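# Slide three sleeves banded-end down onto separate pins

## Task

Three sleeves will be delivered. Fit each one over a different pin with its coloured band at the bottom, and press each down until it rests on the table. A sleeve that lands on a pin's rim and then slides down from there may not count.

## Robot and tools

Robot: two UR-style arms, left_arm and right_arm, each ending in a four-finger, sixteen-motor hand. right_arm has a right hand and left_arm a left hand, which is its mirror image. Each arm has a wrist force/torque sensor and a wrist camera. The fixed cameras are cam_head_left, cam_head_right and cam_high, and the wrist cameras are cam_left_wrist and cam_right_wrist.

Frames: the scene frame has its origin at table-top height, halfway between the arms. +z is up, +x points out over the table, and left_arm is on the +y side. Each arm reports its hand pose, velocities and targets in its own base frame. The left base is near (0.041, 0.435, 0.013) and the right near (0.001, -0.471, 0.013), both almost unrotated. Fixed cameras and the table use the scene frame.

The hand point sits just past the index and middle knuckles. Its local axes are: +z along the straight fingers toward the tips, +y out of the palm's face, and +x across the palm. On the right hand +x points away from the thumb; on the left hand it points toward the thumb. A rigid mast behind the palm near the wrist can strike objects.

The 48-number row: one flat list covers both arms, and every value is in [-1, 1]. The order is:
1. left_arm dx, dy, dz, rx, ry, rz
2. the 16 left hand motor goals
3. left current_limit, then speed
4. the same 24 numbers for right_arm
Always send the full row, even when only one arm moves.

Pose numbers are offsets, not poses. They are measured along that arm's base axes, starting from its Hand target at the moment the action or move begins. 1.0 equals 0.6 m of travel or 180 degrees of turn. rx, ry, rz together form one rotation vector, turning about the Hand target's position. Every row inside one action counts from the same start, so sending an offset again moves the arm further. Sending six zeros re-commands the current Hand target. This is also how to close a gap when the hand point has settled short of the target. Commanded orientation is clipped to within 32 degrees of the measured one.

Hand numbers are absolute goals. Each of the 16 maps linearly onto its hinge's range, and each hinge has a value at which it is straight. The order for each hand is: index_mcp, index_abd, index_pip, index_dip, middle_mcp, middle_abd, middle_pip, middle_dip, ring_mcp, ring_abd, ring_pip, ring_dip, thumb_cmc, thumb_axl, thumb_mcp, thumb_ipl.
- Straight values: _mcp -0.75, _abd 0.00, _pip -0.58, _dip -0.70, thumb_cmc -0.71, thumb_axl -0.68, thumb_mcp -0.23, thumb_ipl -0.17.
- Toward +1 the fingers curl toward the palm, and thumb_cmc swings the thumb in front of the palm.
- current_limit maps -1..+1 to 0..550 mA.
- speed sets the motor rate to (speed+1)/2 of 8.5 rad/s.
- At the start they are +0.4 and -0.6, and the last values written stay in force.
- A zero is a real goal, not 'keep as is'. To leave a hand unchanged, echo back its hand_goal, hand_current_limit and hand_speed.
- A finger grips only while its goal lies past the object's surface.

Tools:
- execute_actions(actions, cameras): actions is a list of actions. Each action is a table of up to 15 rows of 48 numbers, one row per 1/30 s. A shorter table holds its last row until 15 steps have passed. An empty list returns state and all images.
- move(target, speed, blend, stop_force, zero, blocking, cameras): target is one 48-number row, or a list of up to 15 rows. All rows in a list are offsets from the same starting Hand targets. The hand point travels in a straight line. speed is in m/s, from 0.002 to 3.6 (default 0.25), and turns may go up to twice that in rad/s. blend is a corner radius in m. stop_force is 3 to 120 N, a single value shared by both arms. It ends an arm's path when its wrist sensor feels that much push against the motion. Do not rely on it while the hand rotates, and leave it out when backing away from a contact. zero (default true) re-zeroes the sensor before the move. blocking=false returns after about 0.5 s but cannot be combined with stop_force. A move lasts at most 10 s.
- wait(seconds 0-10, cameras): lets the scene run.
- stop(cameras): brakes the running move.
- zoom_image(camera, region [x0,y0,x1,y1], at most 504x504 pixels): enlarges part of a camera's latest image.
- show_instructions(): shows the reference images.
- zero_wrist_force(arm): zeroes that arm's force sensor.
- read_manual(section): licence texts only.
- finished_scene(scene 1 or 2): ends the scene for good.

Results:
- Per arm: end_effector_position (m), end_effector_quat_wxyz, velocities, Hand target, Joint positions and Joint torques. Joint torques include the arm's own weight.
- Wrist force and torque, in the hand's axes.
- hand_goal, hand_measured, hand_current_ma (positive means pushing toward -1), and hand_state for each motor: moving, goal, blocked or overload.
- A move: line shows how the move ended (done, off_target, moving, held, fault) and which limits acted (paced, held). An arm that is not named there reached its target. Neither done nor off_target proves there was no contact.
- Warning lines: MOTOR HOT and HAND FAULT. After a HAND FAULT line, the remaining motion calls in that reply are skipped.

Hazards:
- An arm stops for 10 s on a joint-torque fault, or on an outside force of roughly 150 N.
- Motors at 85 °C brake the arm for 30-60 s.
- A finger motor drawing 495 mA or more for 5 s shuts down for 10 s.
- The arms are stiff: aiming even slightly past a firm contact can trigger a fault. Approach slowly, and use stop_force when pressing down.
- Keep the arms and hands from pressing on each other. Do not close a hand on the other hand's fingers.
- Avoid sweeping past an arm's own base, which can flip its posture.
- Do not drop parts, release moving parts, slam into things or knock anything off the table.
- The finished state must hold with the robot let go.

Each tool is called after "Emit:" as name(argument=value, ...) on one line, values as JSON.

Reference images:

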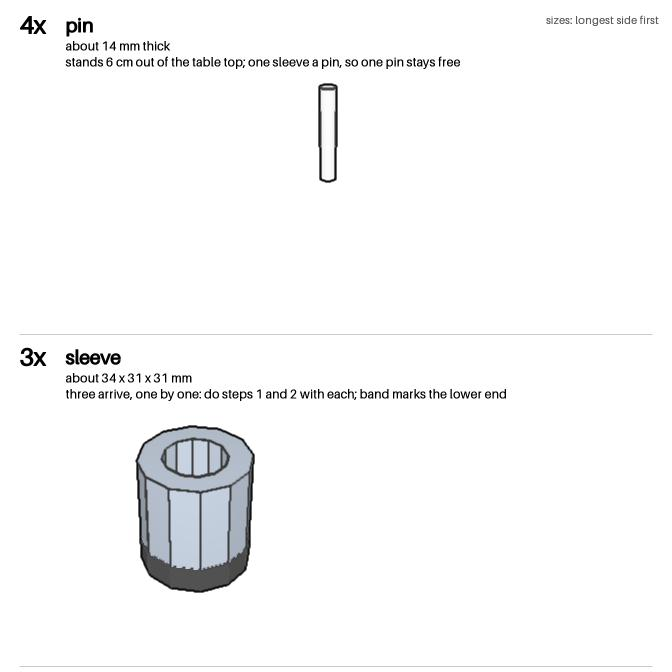

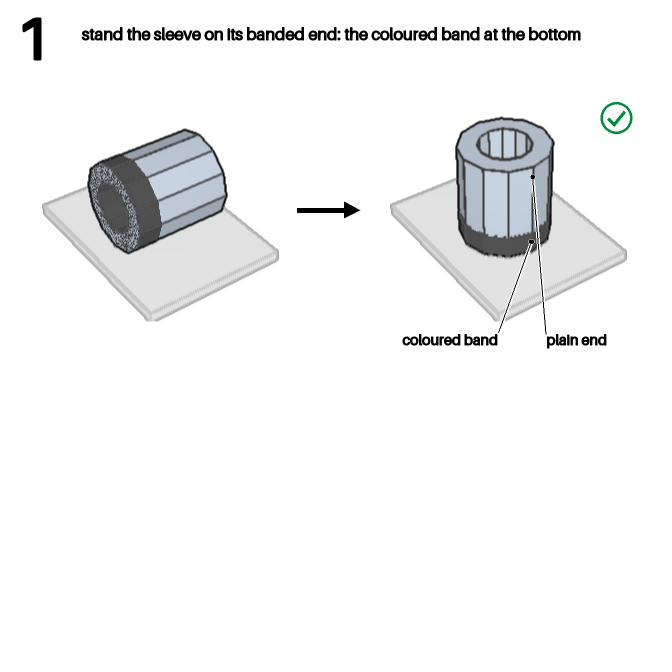

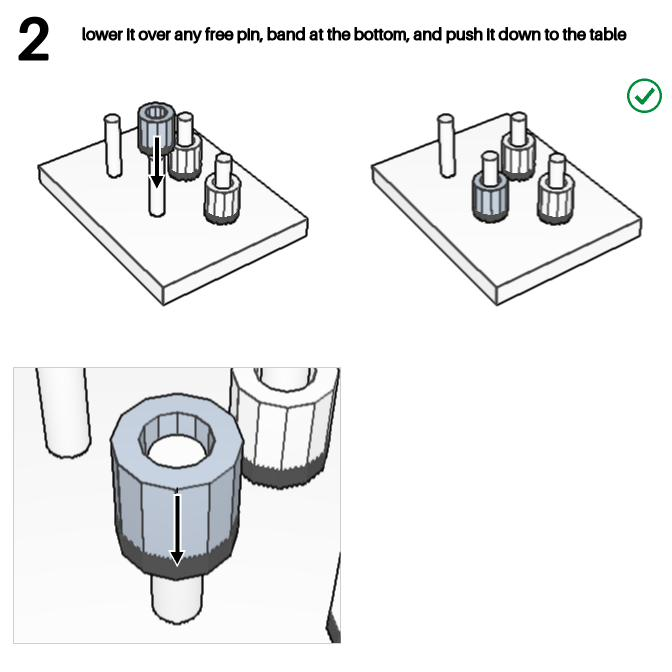

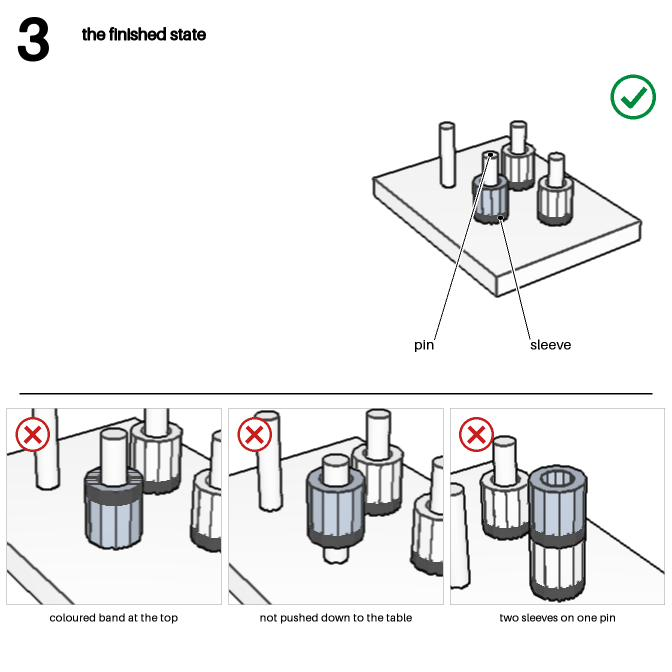

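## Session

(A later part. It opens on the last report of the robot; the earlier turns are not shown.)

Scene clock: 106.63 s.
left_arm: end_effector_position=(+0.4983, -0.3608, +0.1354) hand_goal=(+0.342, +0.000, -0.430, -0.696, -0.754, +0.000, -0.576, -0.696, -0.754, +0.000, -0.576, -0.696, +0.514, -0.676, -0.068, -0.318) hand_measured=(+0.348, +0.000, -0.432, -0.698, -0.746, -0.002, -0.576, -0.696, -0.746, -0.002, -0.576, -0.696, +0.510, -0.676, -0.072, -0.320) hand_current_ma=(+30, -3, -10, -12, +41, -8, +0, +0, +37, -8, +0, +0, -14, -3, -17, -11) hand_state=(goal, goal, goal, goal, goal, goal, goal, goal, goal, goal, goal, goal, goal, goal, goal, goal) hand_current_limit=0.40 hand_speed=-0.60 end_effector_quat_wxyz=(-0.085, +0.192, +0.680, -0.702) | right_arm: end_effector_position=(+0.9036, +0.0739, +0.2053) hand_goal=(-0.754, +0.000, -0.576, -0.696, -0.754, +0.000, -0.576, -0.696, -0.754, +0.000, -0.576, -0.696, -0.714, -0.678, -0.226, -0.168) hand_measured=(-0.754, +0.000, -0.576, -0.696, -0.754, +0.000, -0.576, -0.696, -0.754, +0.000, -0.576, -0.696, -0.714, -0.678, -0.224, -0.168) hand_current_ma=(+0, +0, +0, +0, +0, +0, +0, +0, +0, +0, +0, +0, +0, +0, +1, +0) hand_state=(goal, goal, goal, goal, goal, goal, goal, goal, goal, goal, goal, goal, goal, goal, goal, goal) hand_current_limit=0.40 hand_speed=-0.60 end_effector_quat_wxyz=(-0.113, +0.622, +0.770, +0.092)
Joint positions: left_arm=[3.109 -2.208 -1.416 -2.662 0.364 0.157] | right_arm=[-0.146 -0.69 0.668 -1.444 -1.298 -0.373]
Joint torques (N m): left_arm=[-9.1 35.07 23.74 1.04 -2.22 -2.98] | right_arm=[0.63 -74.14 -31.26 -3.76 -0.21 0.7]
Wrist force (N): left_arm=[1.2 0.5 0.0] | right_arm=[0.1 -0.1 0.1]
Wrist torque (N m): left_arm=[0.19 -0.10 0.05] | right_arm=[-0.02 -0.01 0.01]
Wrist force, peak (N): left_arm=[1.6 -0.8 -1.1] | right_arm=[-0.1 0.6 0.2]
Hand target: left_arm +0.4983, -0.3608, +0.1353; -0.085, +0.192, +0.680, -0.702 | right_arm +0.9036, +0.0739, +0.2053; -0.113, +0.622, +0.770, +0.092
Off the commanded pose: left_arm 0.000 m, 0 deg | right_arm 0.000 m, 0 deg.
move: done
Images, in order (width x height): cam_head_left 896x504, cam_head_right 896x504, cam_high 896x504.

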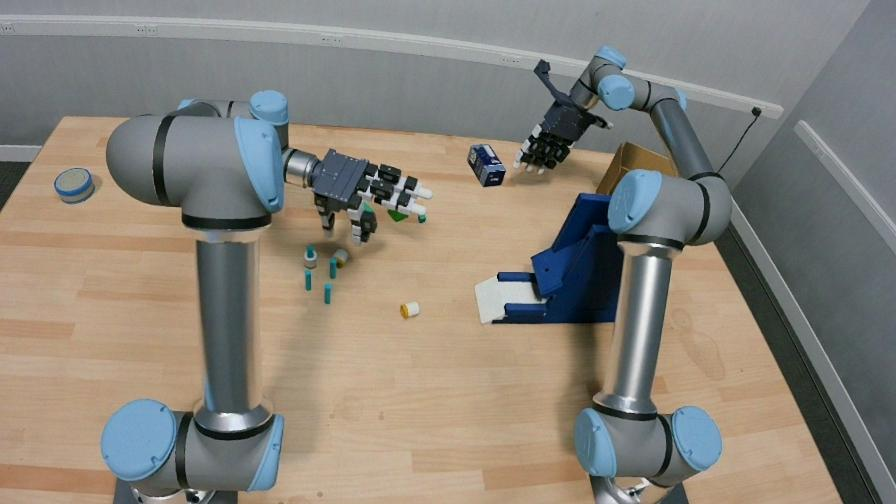

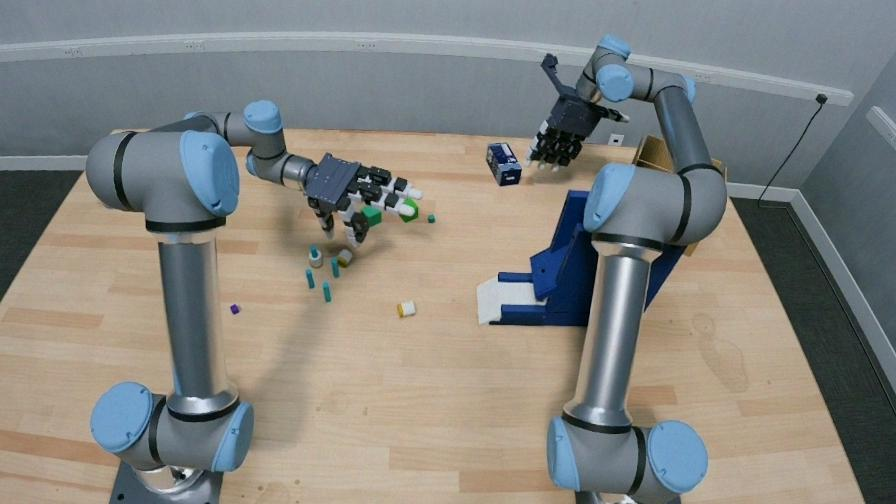

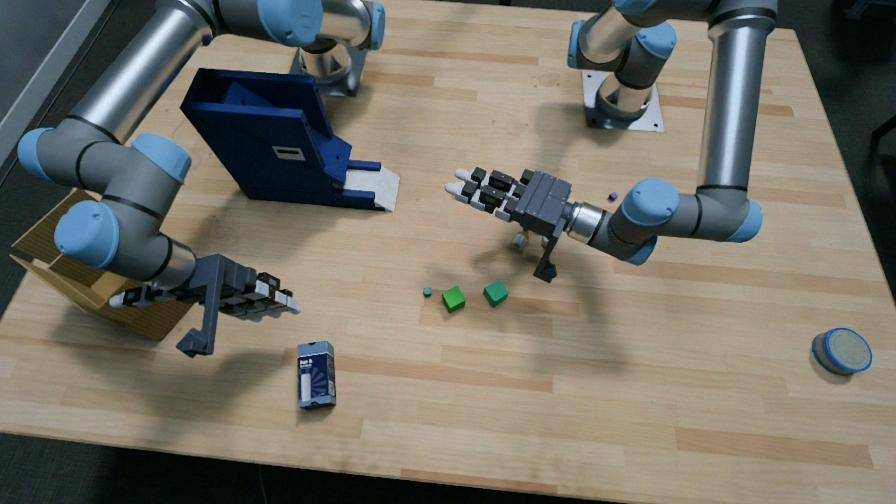

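Emit:
move(target=[0,0,-0.0833,0,0,0,0.3425,0,-0.4307,-0.6957,-0.754,0,-0.576,-0.696,-0.754,0,-0.576,-0.696,0.5143,-0.6766,-0.0674,-0.3189,0.4,-0.6,0,0,0,0,0,0,-0.754,0,-0.576,-0.696,-0.754,0,-0.576,-0.696,-0.754,0,-0.576,-0.696,-0.714,-0.678,-0.226,-0.168,0.4,-0.6], speed=0.1, cameras=["cam_head_right","cam_high","cam_head_left"])

Emit:
zoom_image(camera="cam_high", region=[480, 200, 560, 280])

Emit:
zoom_image(camera="cam_head_right", region=[310, 220, 390, 300])

Emit:
zoom_image(camera="cam_head_left", region=[300, 220, 380, 300])

Scene clock: 108.20 s.
left_arm: end_effector_position=(+0.4983, -0.3608, +0.0854) hand_goal=(+0.342, +0.000, -0.430, -0.696, -0.754, +0.000, -0.576, -0.696, -0.754, +0.000, -0.576, -0.696, +0.514, -0.676, -0.068, -0.318) hand_measured=(+0.348, +0.000, -0.432, -0.698, -0.746, -0.002, -0.576, -0.696, -0.746, -0.002, -0.576, -0.696, +0.510, -0.676, -0.072, -0.320) hand_current_ma=(+30, -3, -10, -12, +41, -8, +0, +0, +37, -8, +0, +0, -14, -3, -17, -11) hand_state=(goal, goal, goal, goal, goal, goal, goal, goal, goal, goal, goal, goal, goal, goal, goal, goal) hand_current_limit=0.40 hand_speed=-0.60 end_effector_quat_wxyz=(-0.085, +0.192, +0.680, -0.702) | right_arm: end_effector_position=(+0.9036, +0.0739, +0.2053) hand_goal=(-0.754, +0.000, -0.576, -0.696, -0.754, +0.000, -0.576, -0.696, -0.754, +0.000, -0.576, -0.696, -0.714, -0.678, -0.226, -0.168) hand_measured=(-0.754, +0.000, -0.576, -0.696, -0.754, +0.000, -0.576, -0.696, -0.754, +0.000, -0.576, -0.696, -0.714, -0.678, -0.224, -0.168) hand_current_ma=(+0, +0, +0, +0, +0, +0, +0, +0, +0, +0, +0, +0, +0, +0, +1, +0) hand_state=(goal, goal, goal, goal, goal, goal, goal, goal, goal, goal, goal, goal, goal, goal, goal, goal) hand_current_limit=0.40 hand_speed=-0.60 end_effector_quat_wxyz=(-0.113, +0.622, +0.770, +0.092)
Joint positions: left_arm=[3.109 -2.268 -1.456 -2.561 0.364 0.157] | right_arm=[-0.146 -0.69 0.668 -1.444 -1.298 -0.373]
Joint torques (N m): left_arm=[7.16 35.77 7.85 1.05 -1.96 -2.67] | right_arm=[0.34 -73.55 -31.91 -3.74 -0.1 0.73]
Wrist force (N): left_arm=[1.6 0.6 -0.4] | right_arm=[0.1 0.0 -0.1]
Wrist torque (N m): left_arm=[0.24 -0.17 0.08] | right_arm=[0.01 -0.01 0.01]
Wrist force, peak (N): left_arm=[1.5 1.4 -0.2] | right_arm=[0.0 0.5 0.1]
Hand target: left_arm +0.4983, -0.3608, +0.0854; -0.085, +0.192, +0.680, -0.702 | right_arm +0.9036, +0.0739, +0.2053; -0.113, +0.622, +0.770, +0.092
Off the commanded pose: left_arm 0.000 m, 0 deg | right_arm 0.000 m, 0 deg.
move: done
Images, in order (width x height): cam_head_left 896x504, cam_head_right 896x504, cam_high 896x504.

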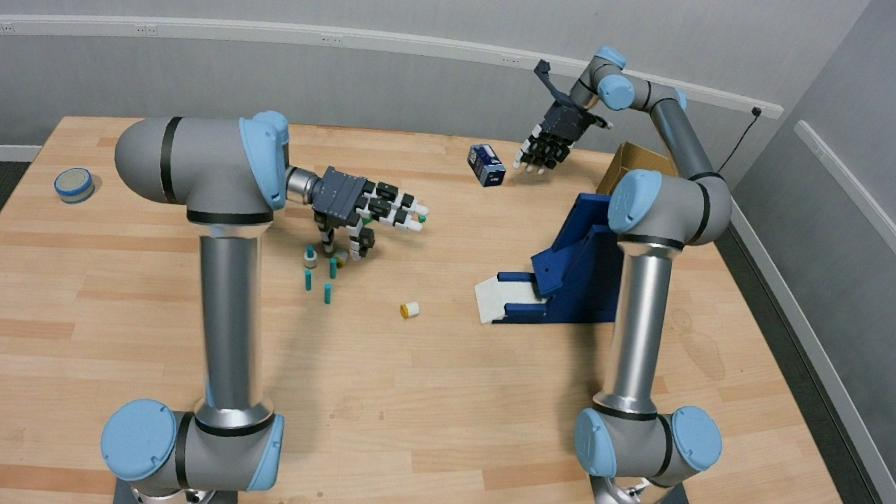

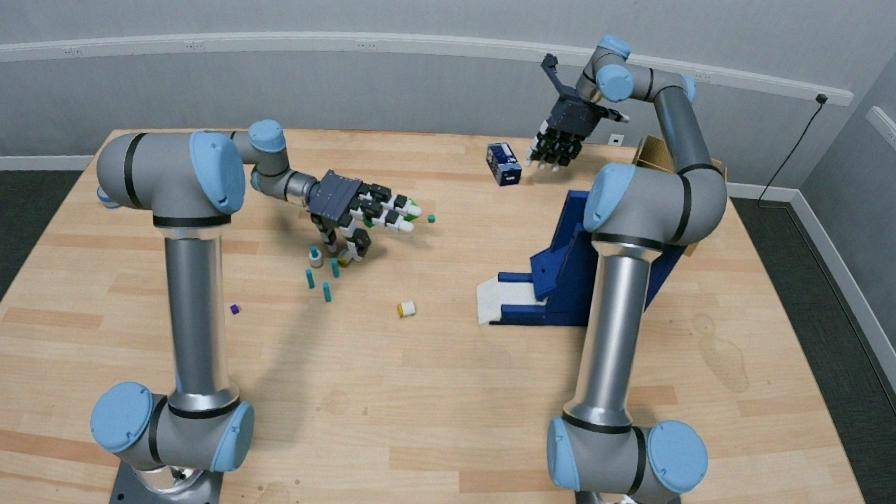

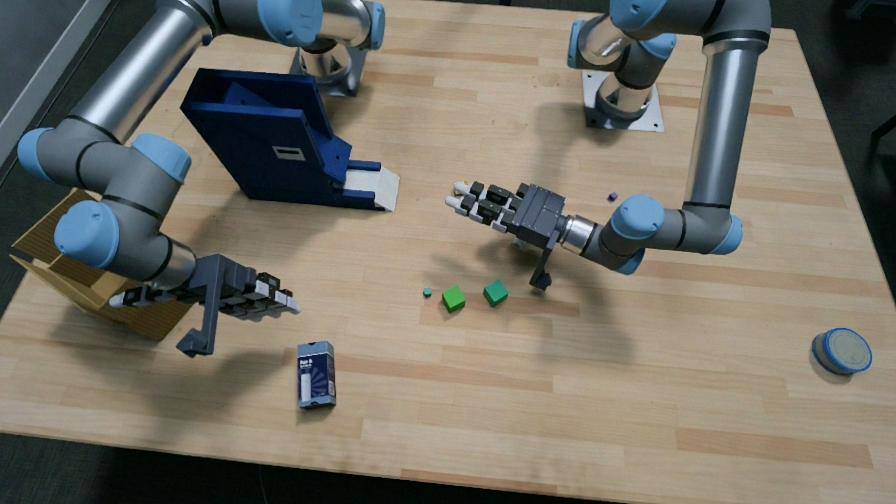

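Scaled by 6.300 from the camera's 896x504 image, which has a finer 1280x720 frame.

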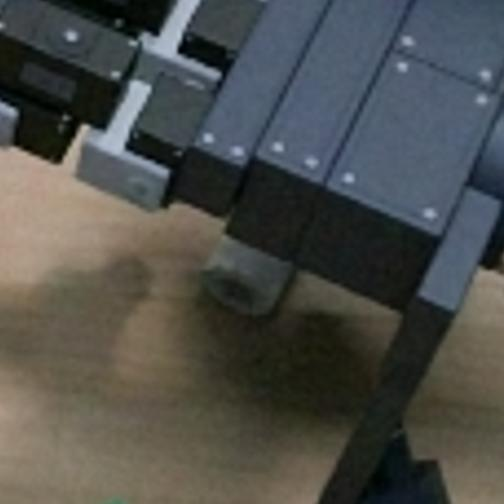

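Scaled by 6.300 from the camera's 896x504 image, which has a finer 1280x720 frame.

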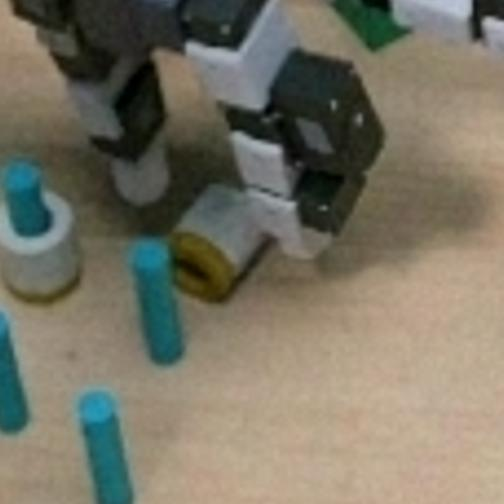

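Scaled by 6.300 from the camera's 896x504 image, which has a finer 1280x720 frame.

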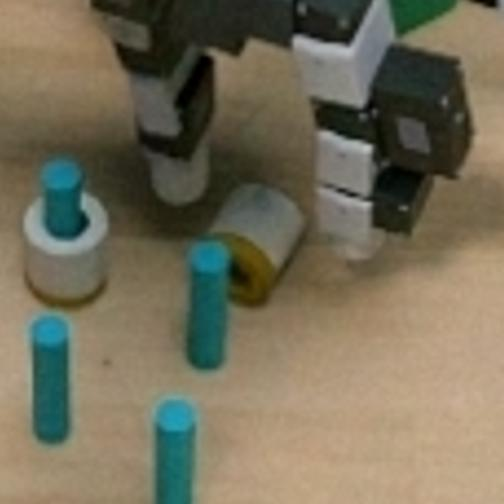

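Emit:
wait(seconds=0, cameras=["cam_left_wrist"])

Scene clock: 110.50 s.
left_arm: end_effector_position=(+0.4983, -0.3608, +0.0854) hand_goal=(+0.342, +0.000, -0.430, -0.696, -0.754, +0.000, -0.576, -0.696, -0.754, +0.000, -0.576, -0.696, +0.514, -0.676, -0.068, -0.318) hand_measured=(+0.348, +0.000, -0.432, -0.698, -0.746, -0.002, -0.576, -0.696, -0.746, -0.002, -0.576, -0.696, +0.510, -0.676, -0.072, -0.320) hand_current_ma=(+30, -3, -10, -12, +41, -8, +0, +0, +37, -8, +0, +0, -14, -3, -17, -11) hand_state=(goal, goal, goal, goal, goal, goal, goal, goal, goal, goal, goal, goal, goal, goal, goal, goal) hand_current_limit=0.40 hand_speed=-0.60 end_effector_quat_wxyz=(-0.085, +0.192, +0.680, -0.702) | right_arm: end_effector_position=(+0.9036, +0.0739, +0.2053) hand_goal=(-0.754, +0.000, -0.576, -0.696, -0.754, +0.000, -0.576, -0.696, -0.754, +0.000, -0.576, -0.696, -0.714, -0.678, -0.226, -0.168) hand_measured=(-0.754, +0.000, -0.576, -0.696, -0.754, +0.000, -0.576, -0.696, -0.754, +0.000, -0.576, -0.696, -0.714, -0.678, -0.224, -0.168) hand_current_ma=(+0, +0, +0, +0, +0, +0, +0, +0, +0, +0, +0, +0, +0, +0, +1, +0) hand_state=(goal, goal, goal, goal, goal, goal, goal, goal, goal, goal, goal, goal, goal, goal, goal, goal) hand_current_limit=0.40 hand_speed=-0.60 end_effector_quat_wxyz=(-0.113, +0.622, +0.770, +0.092)
Joint positions: left_arm=[3.109 -2.268 -1.456 -2.561 0.364 0.157] | right_arm=[-0.146 -0.69 0.668 -1.444 -1.298 -0.373]
Joint torques (N m): left_arm=[5.11 35.76 8.36 1.14 -2.14 -2.72] | right_arm=[0 -73.85 -31.56 -3.79 -0.12 0.75]
Wrist force (N): left_arm=[1.3 0.7 -0.4] | right_arm=[0.0 0.2 0.0]
Wrist torque (N m): left_arm=[0.25 -0.13 0.05] | right_arm=[0.02 0.00 0.00]
Wrist force, peak (N): left_arm=[1.8 0.6 -0.5] | right_arm=[0.2 0.5 0.1]
Hand target: left_arm +0.4983, -0.3608, +0.0854; -0.085, +0.192, +0.680, -0.702 | right_arm +0.9036, +0.0739, +0.2053; -0.113, +0.622, +0.770, +0.092
Off the commanded pose: left_arm 0.000 m, 0 deg | right_arm 0.000 m, 0 deg.
camera_calibration:
cam_left_wrist: T_world_to_cam=[[0.635573, -0.291316, 0.71497, -0.514959], [-0.118888, 0.878101, 0.46347, 0.276778], [-0.762832, -0.37957, 0.523463, 0.315206], [0, 0, 0, 1]] pos_world=[0.600649, -0.273412, 0.0749035]
Images, in order (width x height): cam_left_wrist 672x504.

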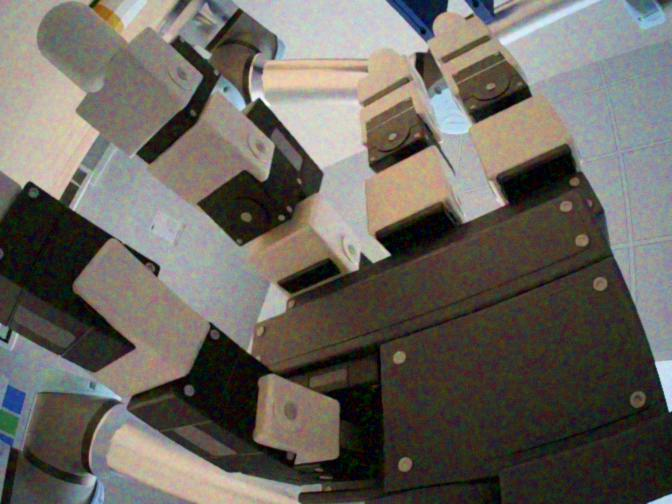

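Emit:
wait(seconds=0, cameras=["all"])

Emit:
zoom_image(camera="cam_high", region=[430, 170, 490, 230])

Emit:
zoom_image(camera="cam_head_right", region=[370, 190, 430, 250])

Emit:
zoom_image(camera="cam_head_left", region=[380, 190, 440, 250])

Scene clock: 113.03 s.
left_arm: end_effector_position=(+0.4983, -0.3608, +0.0854) hand_goal=(+0.342, +0.000, -0.430, -0.696, -0.754, +0.000, -0.576, -0.696, -0.754, +0.000, -0.576, -0.696, +0.514, -0.676, -0.068, -0.318) hand_measured=(+0.348, +0.000, -0.432, -0.698, -0.746, -0.002, -0.576, -0.696, -0.746, -0.002, -0.576, -0.696, +0.510, -0.676, -0.072, -0.320) hand_current_ma=(+30, -3, -10, -12, +41, -8, +0, +0, +37, -8, +0, +0, -14, -3, -17, -11) hand_state=(goal, goal, goal, goal, goal, goal, goal, goal, goal, goal, goal, goal, goal, goal, goal, goal) hand_current_limit=0.40 hand_speed=-0.60 end_effector_quat_wxyz=(-0.085, +0.192, +0.680, -0.702) | right_arm: end_effector_position=(+0.9036, +0.0739, +0.2053) hand_goal=(-0.754, +0.000, -0.576, -0.696, -0.754, +0.000, -0.576, -0.696, -0.754, +0.000, -0.576, -0.696, -0.714, -0.678, -0.226, -0.168) hand_measured=(-0.754, +0.000, -0.576, -0.696, -0.754, +0.000, -0.576, -0.696, -0.754, +0.000, -0.576, -0.696, -0.714, -0.678, -0.224, -0.168) hand_current_ma=(+0, +0, +0, +0, +0, +0, +0, +0, +0, +0, +0, +0, +0, +0, +1, +0) hand_state=(goal, goal, goal, goal, goal, goal, goal, goal, goal, goal, goal, goal, goal, goal, goal, goal) hand_current_limit=0.40 hand_speed=-0.60 end_effector_quat_wxyz=(-0.113, +0.622, +0.770, +0.092)
Joint positions: left_arm=[3.109 -2.268 -1.456 -2.561 0.364 0.157] | right_arm=[-0.146 -0.69 0.668 -1.444 -1.298 -0.373]
Joint torques (N m): left_arm=[3.35 35.79 7.65 1.05 -1.98 -2.6] | right_arm=[1.05 -73.95 -32.58 -3.84 -0.3 0.75]
Wrist force (N): left_arm=[1.4 0.6 -0.5] | right_arm=[0.0 0.1 0.2]
Wrist torque (N m): left_arm=[0.24 -0.14 0.06] | right_arm=[-0.01 0.00 0.00]
Wrist force, peak (N): left_arm=[1.8 0.4 -0.3] | right_arm=[0.3 0.3 -0.2]
Hand target: left_arm +0.4983, -0.3608, +0.0854; -0.085, +0.192, +0.680, -0.702 | right_arm +0.9036, +0.0739, +0.2053; -0.113, +0.622, +0.770, +0.092
Off the commanded pose: left_arm 0.000 m, 0 deg | right_arm 0.000 m, 0 deg.
camera_calibration:
cam_left_wrist: T_world_to_cam=[[0.635573, -0.291316, 0.71497, -0.514959], [-0.118888, 0.878101, 0.46347, 0.276778], [-0.762832, -0.37957, 0.523463, 0.315206], [0, 0, 0, 1]] pos_world=[0.600649, -0.273412, 0.0749035]

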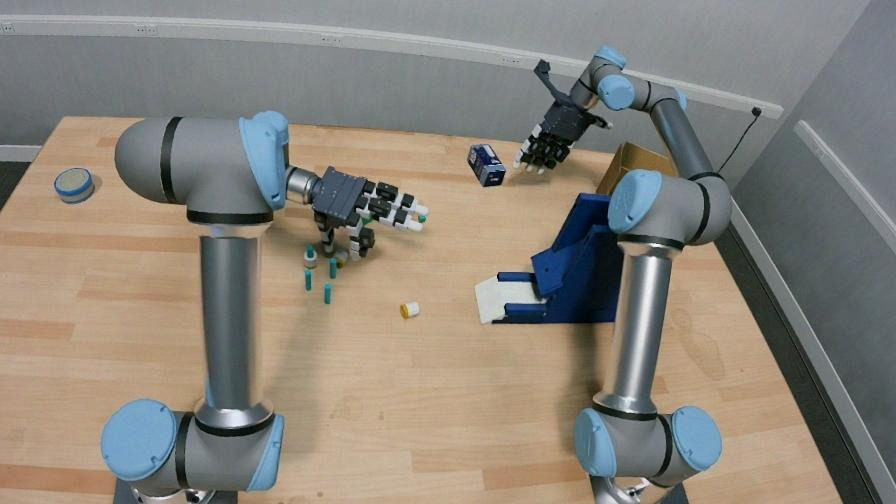

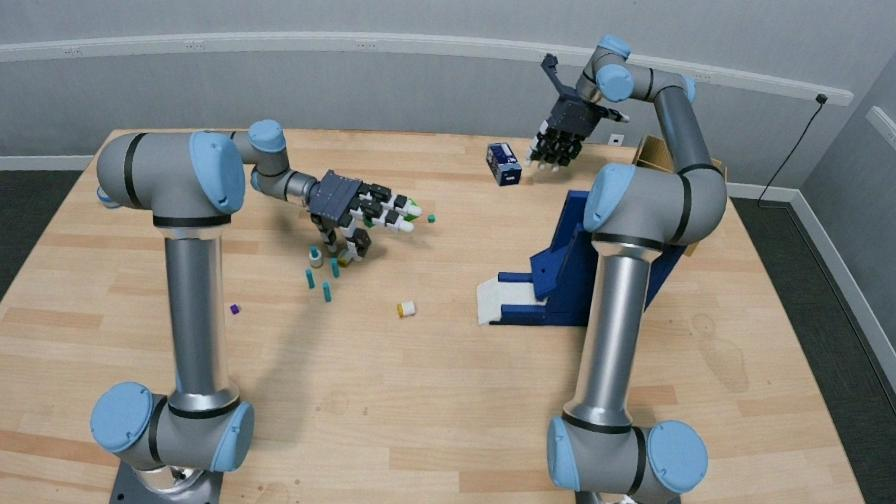

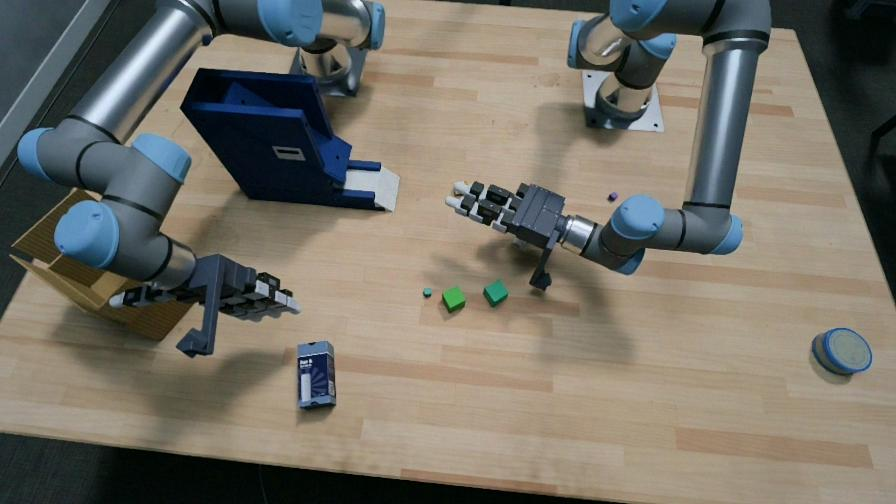

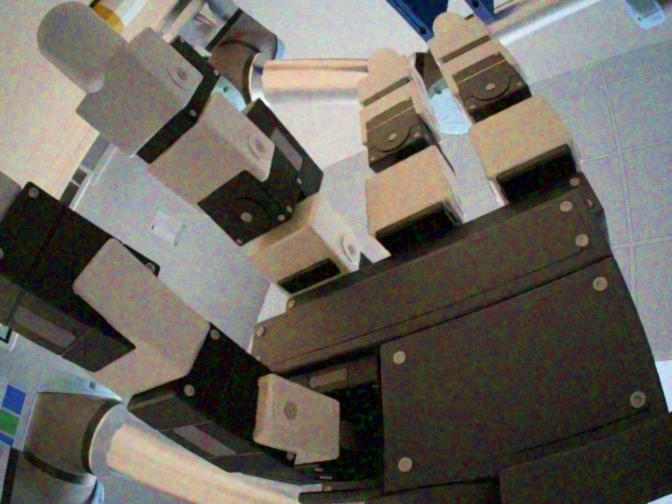

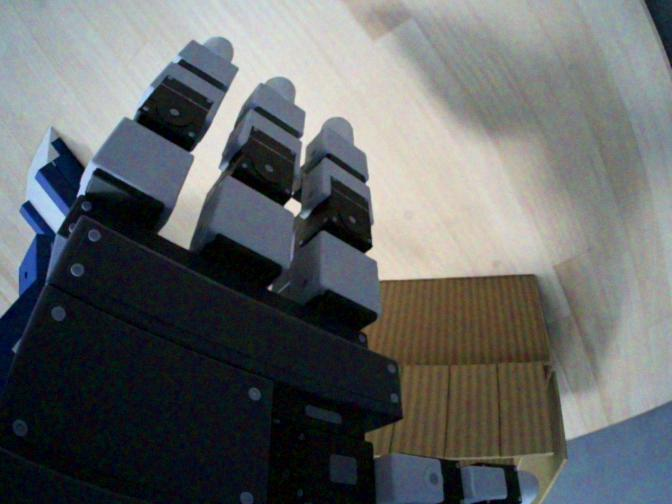

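Scaled by 8.400 from the camera's 896x504 image, which has a finer 1280x720 frame.

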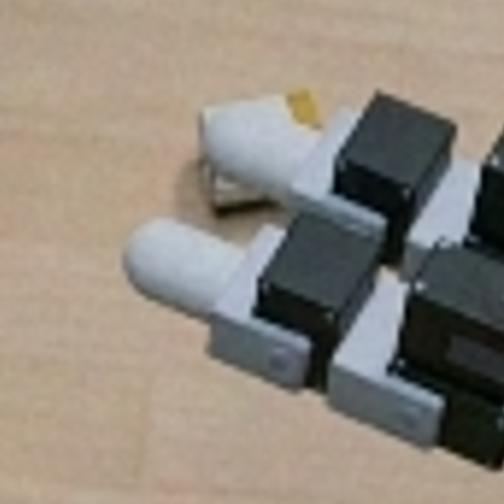

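Scaled by 8.400 from the camera's 896x504 image, which has a finer 1280x720 frame.

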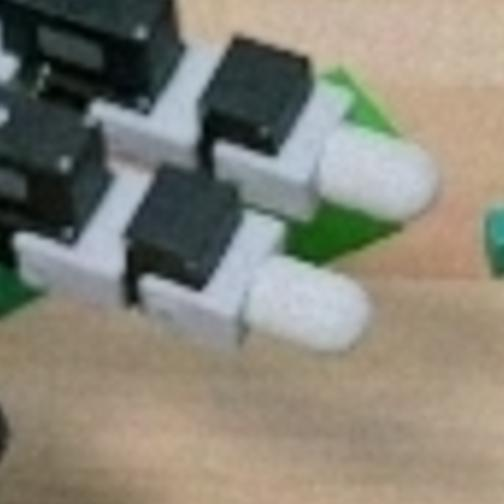

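Scaled by 8.400 from the camera's 896x504 image, which has a finer 1280x720 frame.

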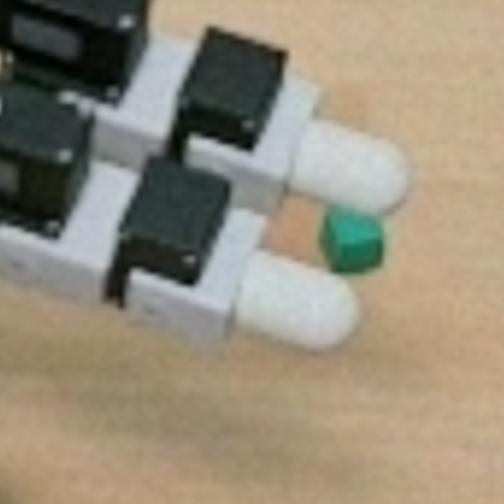

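Emit:
move(target=[0.0047,-0.0018,-0.0455,0,0,0,0.3425,0,-0.4307,-0.6957,-0.754,0,-0.576,-0.696,-0.754,0,-0.576,-0.696,0.5143,-0.6766,-0.0674,-0.3189,0.4,-0.6,0,0,0,0,0,0,-0.754,0,-0.576,-0.696,-0.754,0,-0.576,-0.696,-0.754,0,-0.576,-0.696,-0.714,-0.678,-0.226,-0.168,0.4,-0.6], speed=0.04, stop_force=5, cameras=["cam_head_right","cam_head_left","cam_high"])

Emit:
zoom_image(camera="cam_head_right", region=[310, 220, 390, 300])

Emit:
zoom_image(camera="cam_head_left", region=[300, 220, 380, 300])

Scene clock: 117.93 s.
left_arm: end_effector_position=(+0.5012, -0.3619, +0.0581) hand_goal=(+0.342, +0.000, -0.430, -0.696, -0.754, +0.000, -0.576, -0.696, -0.754, +0.000, -0.576, -0.696, +0.514, -0.676, -0.068, -0.318) hand_measured=(+0.348, +0.000, -0.432, -0.698, -0.746, -0.002, -0.576, -0.696, -0.746, -0.002, -0.576, -0.696, +0.510, -0.676, -0.072, -0.320) hand_current_ma=(+30, -3, -10, -12, +41, -8, +0, +0, +37, -8, +0, +0, -14, -3, -17, -11) hand_state=(goal, goal, goal, goal, goal, goal, goal, goal, goal, goal, goal, goal, goal, goal, goal, goal) hand_current_limit=0.40 hand_speed=-0.60 end_effector_quat_wxyz=(-0.085, +0.192, +0.680, -0.702) | right_arm: end_effector_position=(+0.9036, +0.0739, +0.2053) hand_goal=(-0.754, +0.000, -0.576, -0.696, -0.754, +0.000, -0.576, -0.696, -0.754, +0.000, -0.576, -0.696, -0.714, -0.678, -0.226, -0.168) hand_measured=(-0.754, +0.000, -0.576, -0.696, -0.754, +0.000, -0.576, -0.696, -0.754, +0.000, -0.576, -0.696, -0.714, -0.678, -0.224, -0.168) hand_current_ma=(+0, +0, +0, +0, +0, +0, +0, +0, +0, +0, +0, +0, +0, +0, +1, +0) hand_state=(goal, goal, goal, goal, goal, goal, goal, goal, goal, goal, goal, goal, goal, goal, goal, goal) hand_current_limit=0.40 hand_speed=-0.60 end_effector_quat_wxyz=(-0.113, +0.622, +0.770, +0.092)
Joint positions: left_arm=[3.108 -2.311 -1.461 -2.513 0.362 0.157] | right_arm=[-0.146 -0.69 0.668 -1.444 -1.298 -0.373]
Joint torques (N m): left_arm=[-9.98 36.56 6.57 1.11 -2.23 -2.92] | right_arm=[0.57 -73.79 -32.6 -3.92 -0.2 0.83]
Wrist force (N): left_arm=[1.1 0.7 -0.5] | right_arm=[0.0 -0.1 0.0]
Wrist torque (N m): left_arm=[0.25 -0.11 0.03] | right_arm=[-0.02 0.01 0.00]
Wrist force, peak (N): left_arm=[1.5 1.2 -0.6] | right_arm=[-0.3 0.4 0.2]
Hand target: left_arm +0.5012, -0.3619, +0.0581; -0.085, +0.192, +0.680, -0.702 | right_arm +0.9036, +0.0739, +0.2053; -0.113, +0.622, +0.770, +0.092
Off the commanded pose: left_arm 0.000 m, 0 deg | right_arm 0.000 m, 0 deg.
move: done
Images, in order (width x height): cam_head_left 896x504, cam_head_right 896x504, cam_high 896x504.

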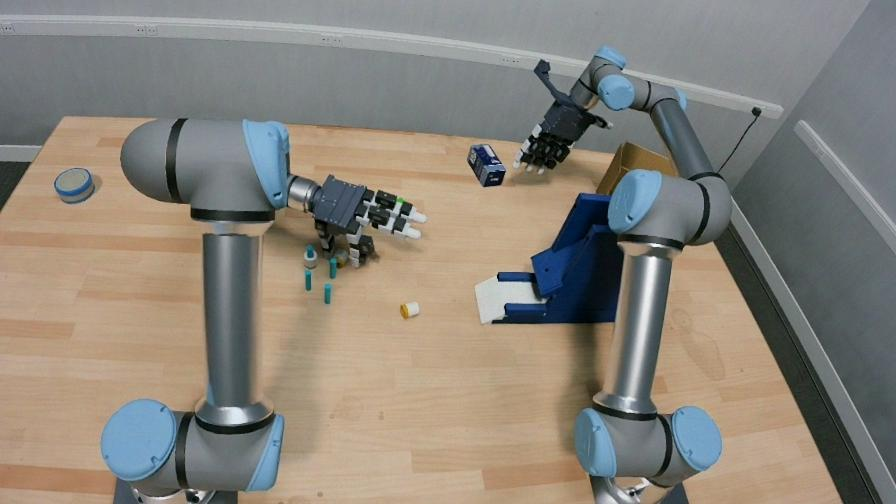

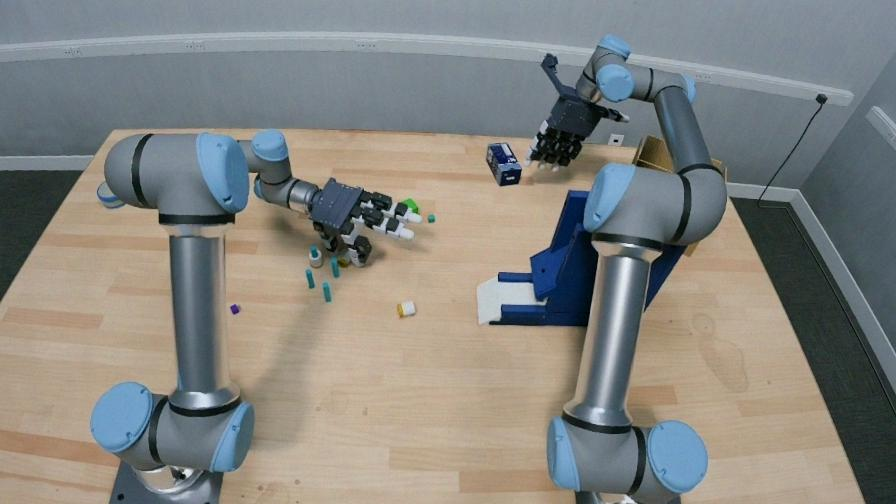

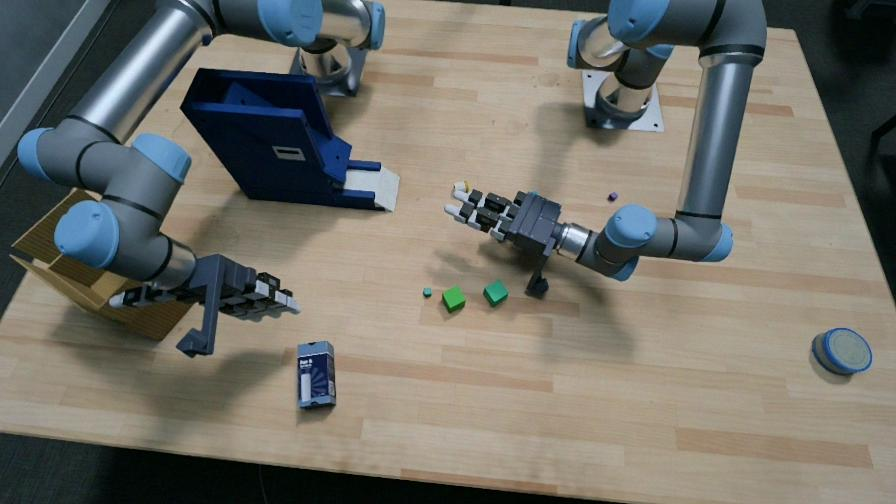

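Scaled by 6.300 from the camera's 896x504 image, which has a finer 1280x720 frame.

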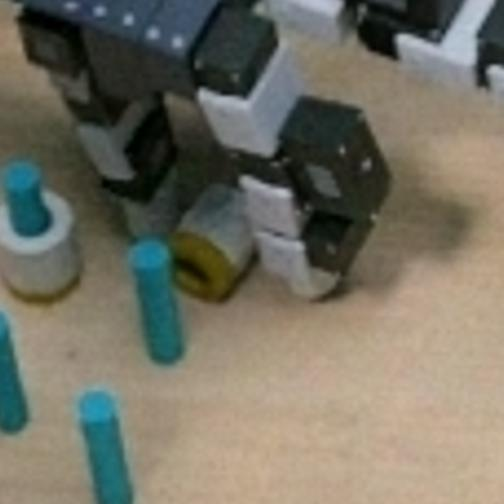

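Scaled by 6.300 from the camera's 896x504 image, which has a finer 1280x720 frame.

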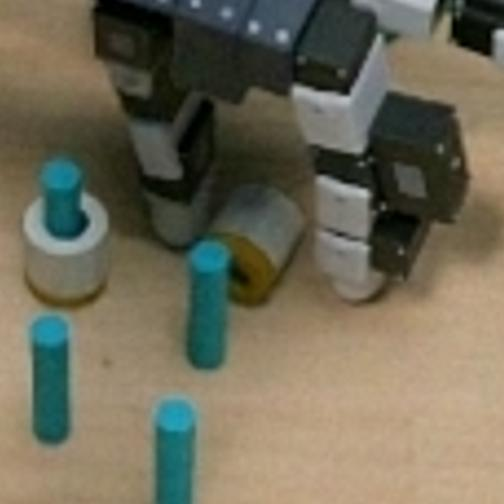

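Emit:
move(target=[[0.0047,-0.0018,0,0,0,0,0.3425,0,-0.4307,-0.6957,-0.754,0,-0.576,-0.696,-0.754,0,-0.576,-0.696,0.5143,-0.6766,-0.0674,-0.3189,0.4,-0.85,0,0,0,0,0,0,-0.754,0,-0.576,-0.696,-0.754,0,-0.576,-0.696,-0.754,0,-0.576,-0.696,-0.714,-0.678,-0.226,-0.168,0.4,-0.6],[0.0047,-0.0018,0,0,0,0,0.726,0,-0.781,-0.6957,-0.754,0,-0.576,-0.696,-0.754,0,-0.576,-0.696,0.5143,-0.6766,-0.0674,-0.3189,0.4,-0.85,0,0,0,0,0,0,-0.754,0,-0.576,-0.696,-0.754,0,-0.576,-0.696,-0.754,0,-0.576,-0.696,-0.714,-0.678,-0.226,-0.168,0.4,-0.6]], speed=0.04, cameras=["cam_head_right","cam_head_left","cam_high"])

Emit:
zoom_image(camera="cam_head_right", region=[310, 220, 390, 300])

Emit:
zoom_image(camera="cam_head_left", region=[300, 220, 380, 300])

Scene clock: 120.23 s.
left_arm: end_effector_position=(+0.5040, -0.3630, +0.0581) hand_goal=(+0.726, +0.000, -0.782, -0.696, -0.754, +0.000, -0.576, -0.696, -0.754, +0.000, -0.576, -0.696, +0.514, -0.676, -0.068, -0.318) hand_measured=(+0.680, +0.000, -0.792, -0.700, -0.746, -0.002, -0.576, -0.696, -0.746, -0.002, -0.576, -0.696, +0.510, -0.676, -0.078, -0.322) hand_current_ma=(-226, -3, -43, -19, +41, -8, +0, +0, +37, -8, +0, +0, -14, -3, -54, -20) hand_state=(blocked, goal, goal, goal, goal, goal, goal, goal, goal, goal, goal, goal, goal, goal, goal, goal) hand_current_limit=0.40 hand_speed=-0.85 end_effector_quat_wxyz=(-0.085, +0.192, +0.680, -0.702) | right_arm: end_effector_position=(+0.9036, +0.0739, +0.2053) hand_goal=(-0.754, +0.000, -0.576, -0.696, -0.754, +0.000, -0.576, -0.696, -0.754, +0.000, -0.576, -0.696, -0.714, -0.678, -0.226, -0.168) hand_measured=(-0.754, +0.000, -0.576, -0.696, -0.754, +0.000, -0.576, -0.696, -0.754, +0.000, -0.576, -0.696, -0.714, -0.678, -0.224, -0.168) hand_current_ma=(+0, +0, +0, +0, +0, +0, +0, +0, +0, +0, +0, +0, +0, +0, +1, +0) hand_state=(goal, goal, goal, goal, goal, goal, goal, goal, goal, goal, goal, goal, goal, goal, goal, goal) hand_current_limit=0.40 hand_speed=-0.60 end_effector_quat_wxyz=(-0.113, +0.622, +0.770, +0.092)
Joint positions: left_arm=[3.106 -2.317 -1.45 -2.519 0.361 0.157] | right_arm=[-0.146 -0.69 0.668 -1.444 -1.298 -0.373]
Joint torques (N m): left_arm=[-10.25 37.38 22.03 -2.51 -2.17 2.26] | right_arm=[0.45 -73.86 -32.48 -3.91 -0.25 0.74]
Wrist force (N): left_arm=[1.3 0.1 -0.4] | right_arm=[0.1 0.4 0.1]
Wrist torque (N m): left_arm=[0.22 -0.15 0.05] | right_arm=[0.05 -0.02 0.02]
Wrist force, peak (N): left_arm=[1.8 0.6 -0.5] | right_arm=[0.4 0.1 0.2]
Hand target: left_arm +0.5040, -0.3630, +0.0581; -0.085, +0.192, +0.680, -0.702 | right_arm +0.9036, +0.0739, +0.2053; -0.113, +0.622, +0.770, +0.092
Off the commanded pose: left_arm 0.000 m, 0 deg | right_arm 0.000 m, 0 deg.
move: done
Images, in order (width x height): cam_head_left 896x504, cam_head_right 896x504, cam_high 896x504.

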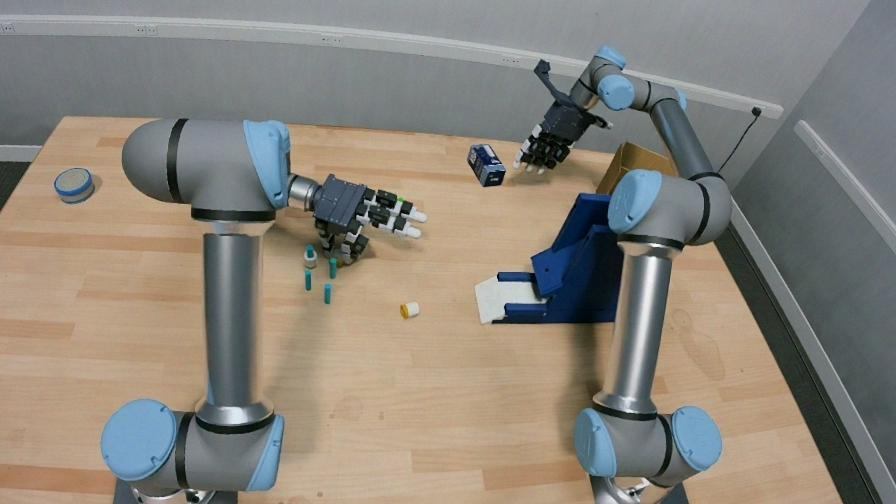

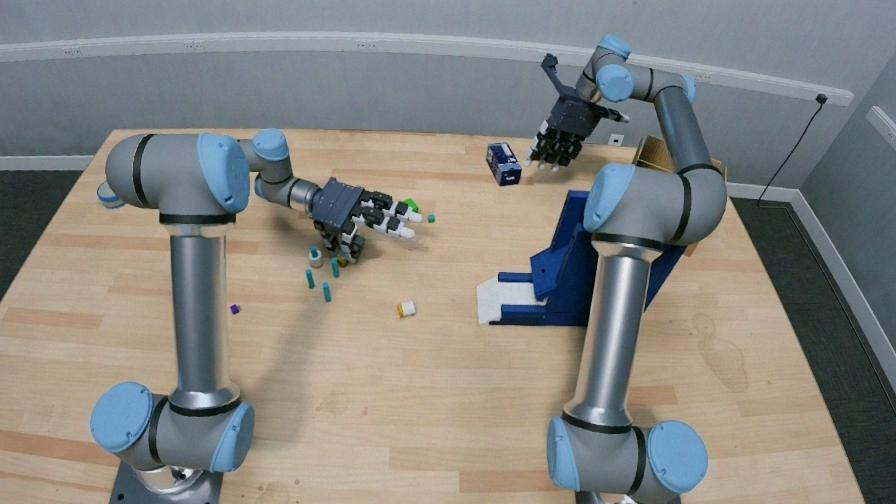

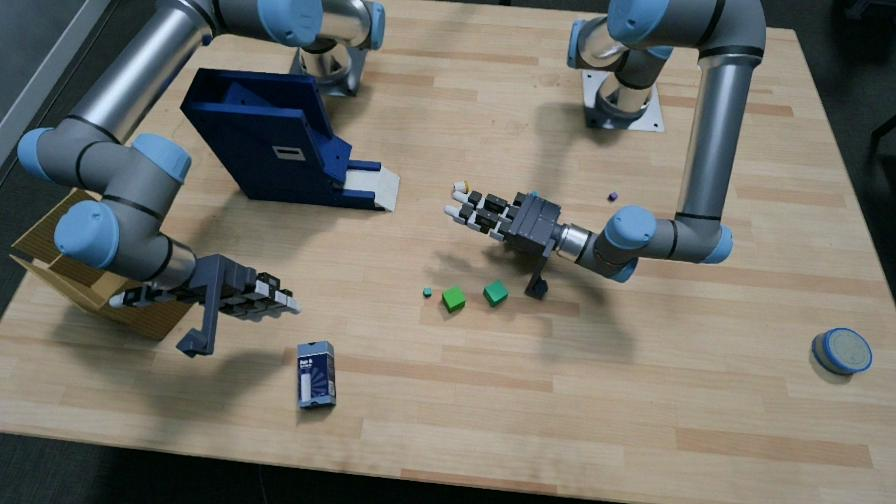

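Scaled by 6.300 from the camera's 896x504 image, which has a finer 1280x720 frame.

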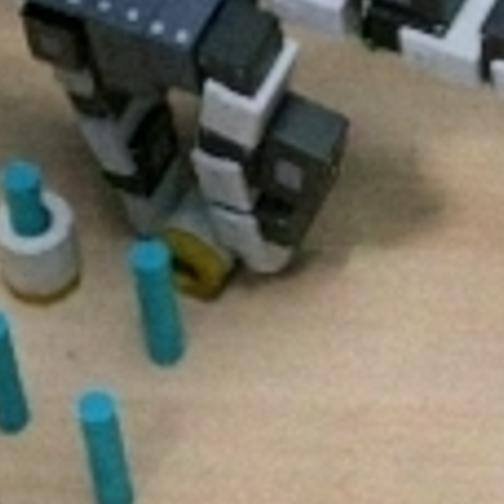

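Scaled by 6.300 from the camera's 896x504 image, which has a finer 1280x720 frame.

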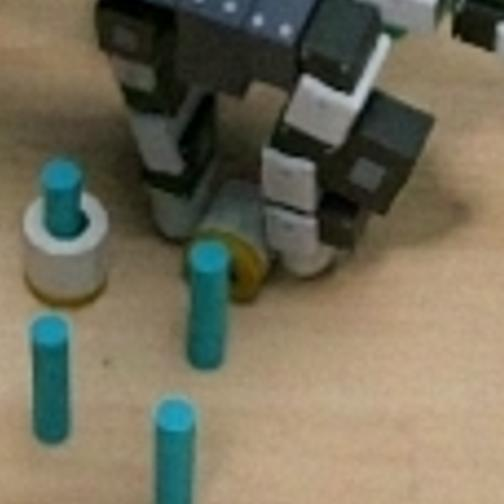

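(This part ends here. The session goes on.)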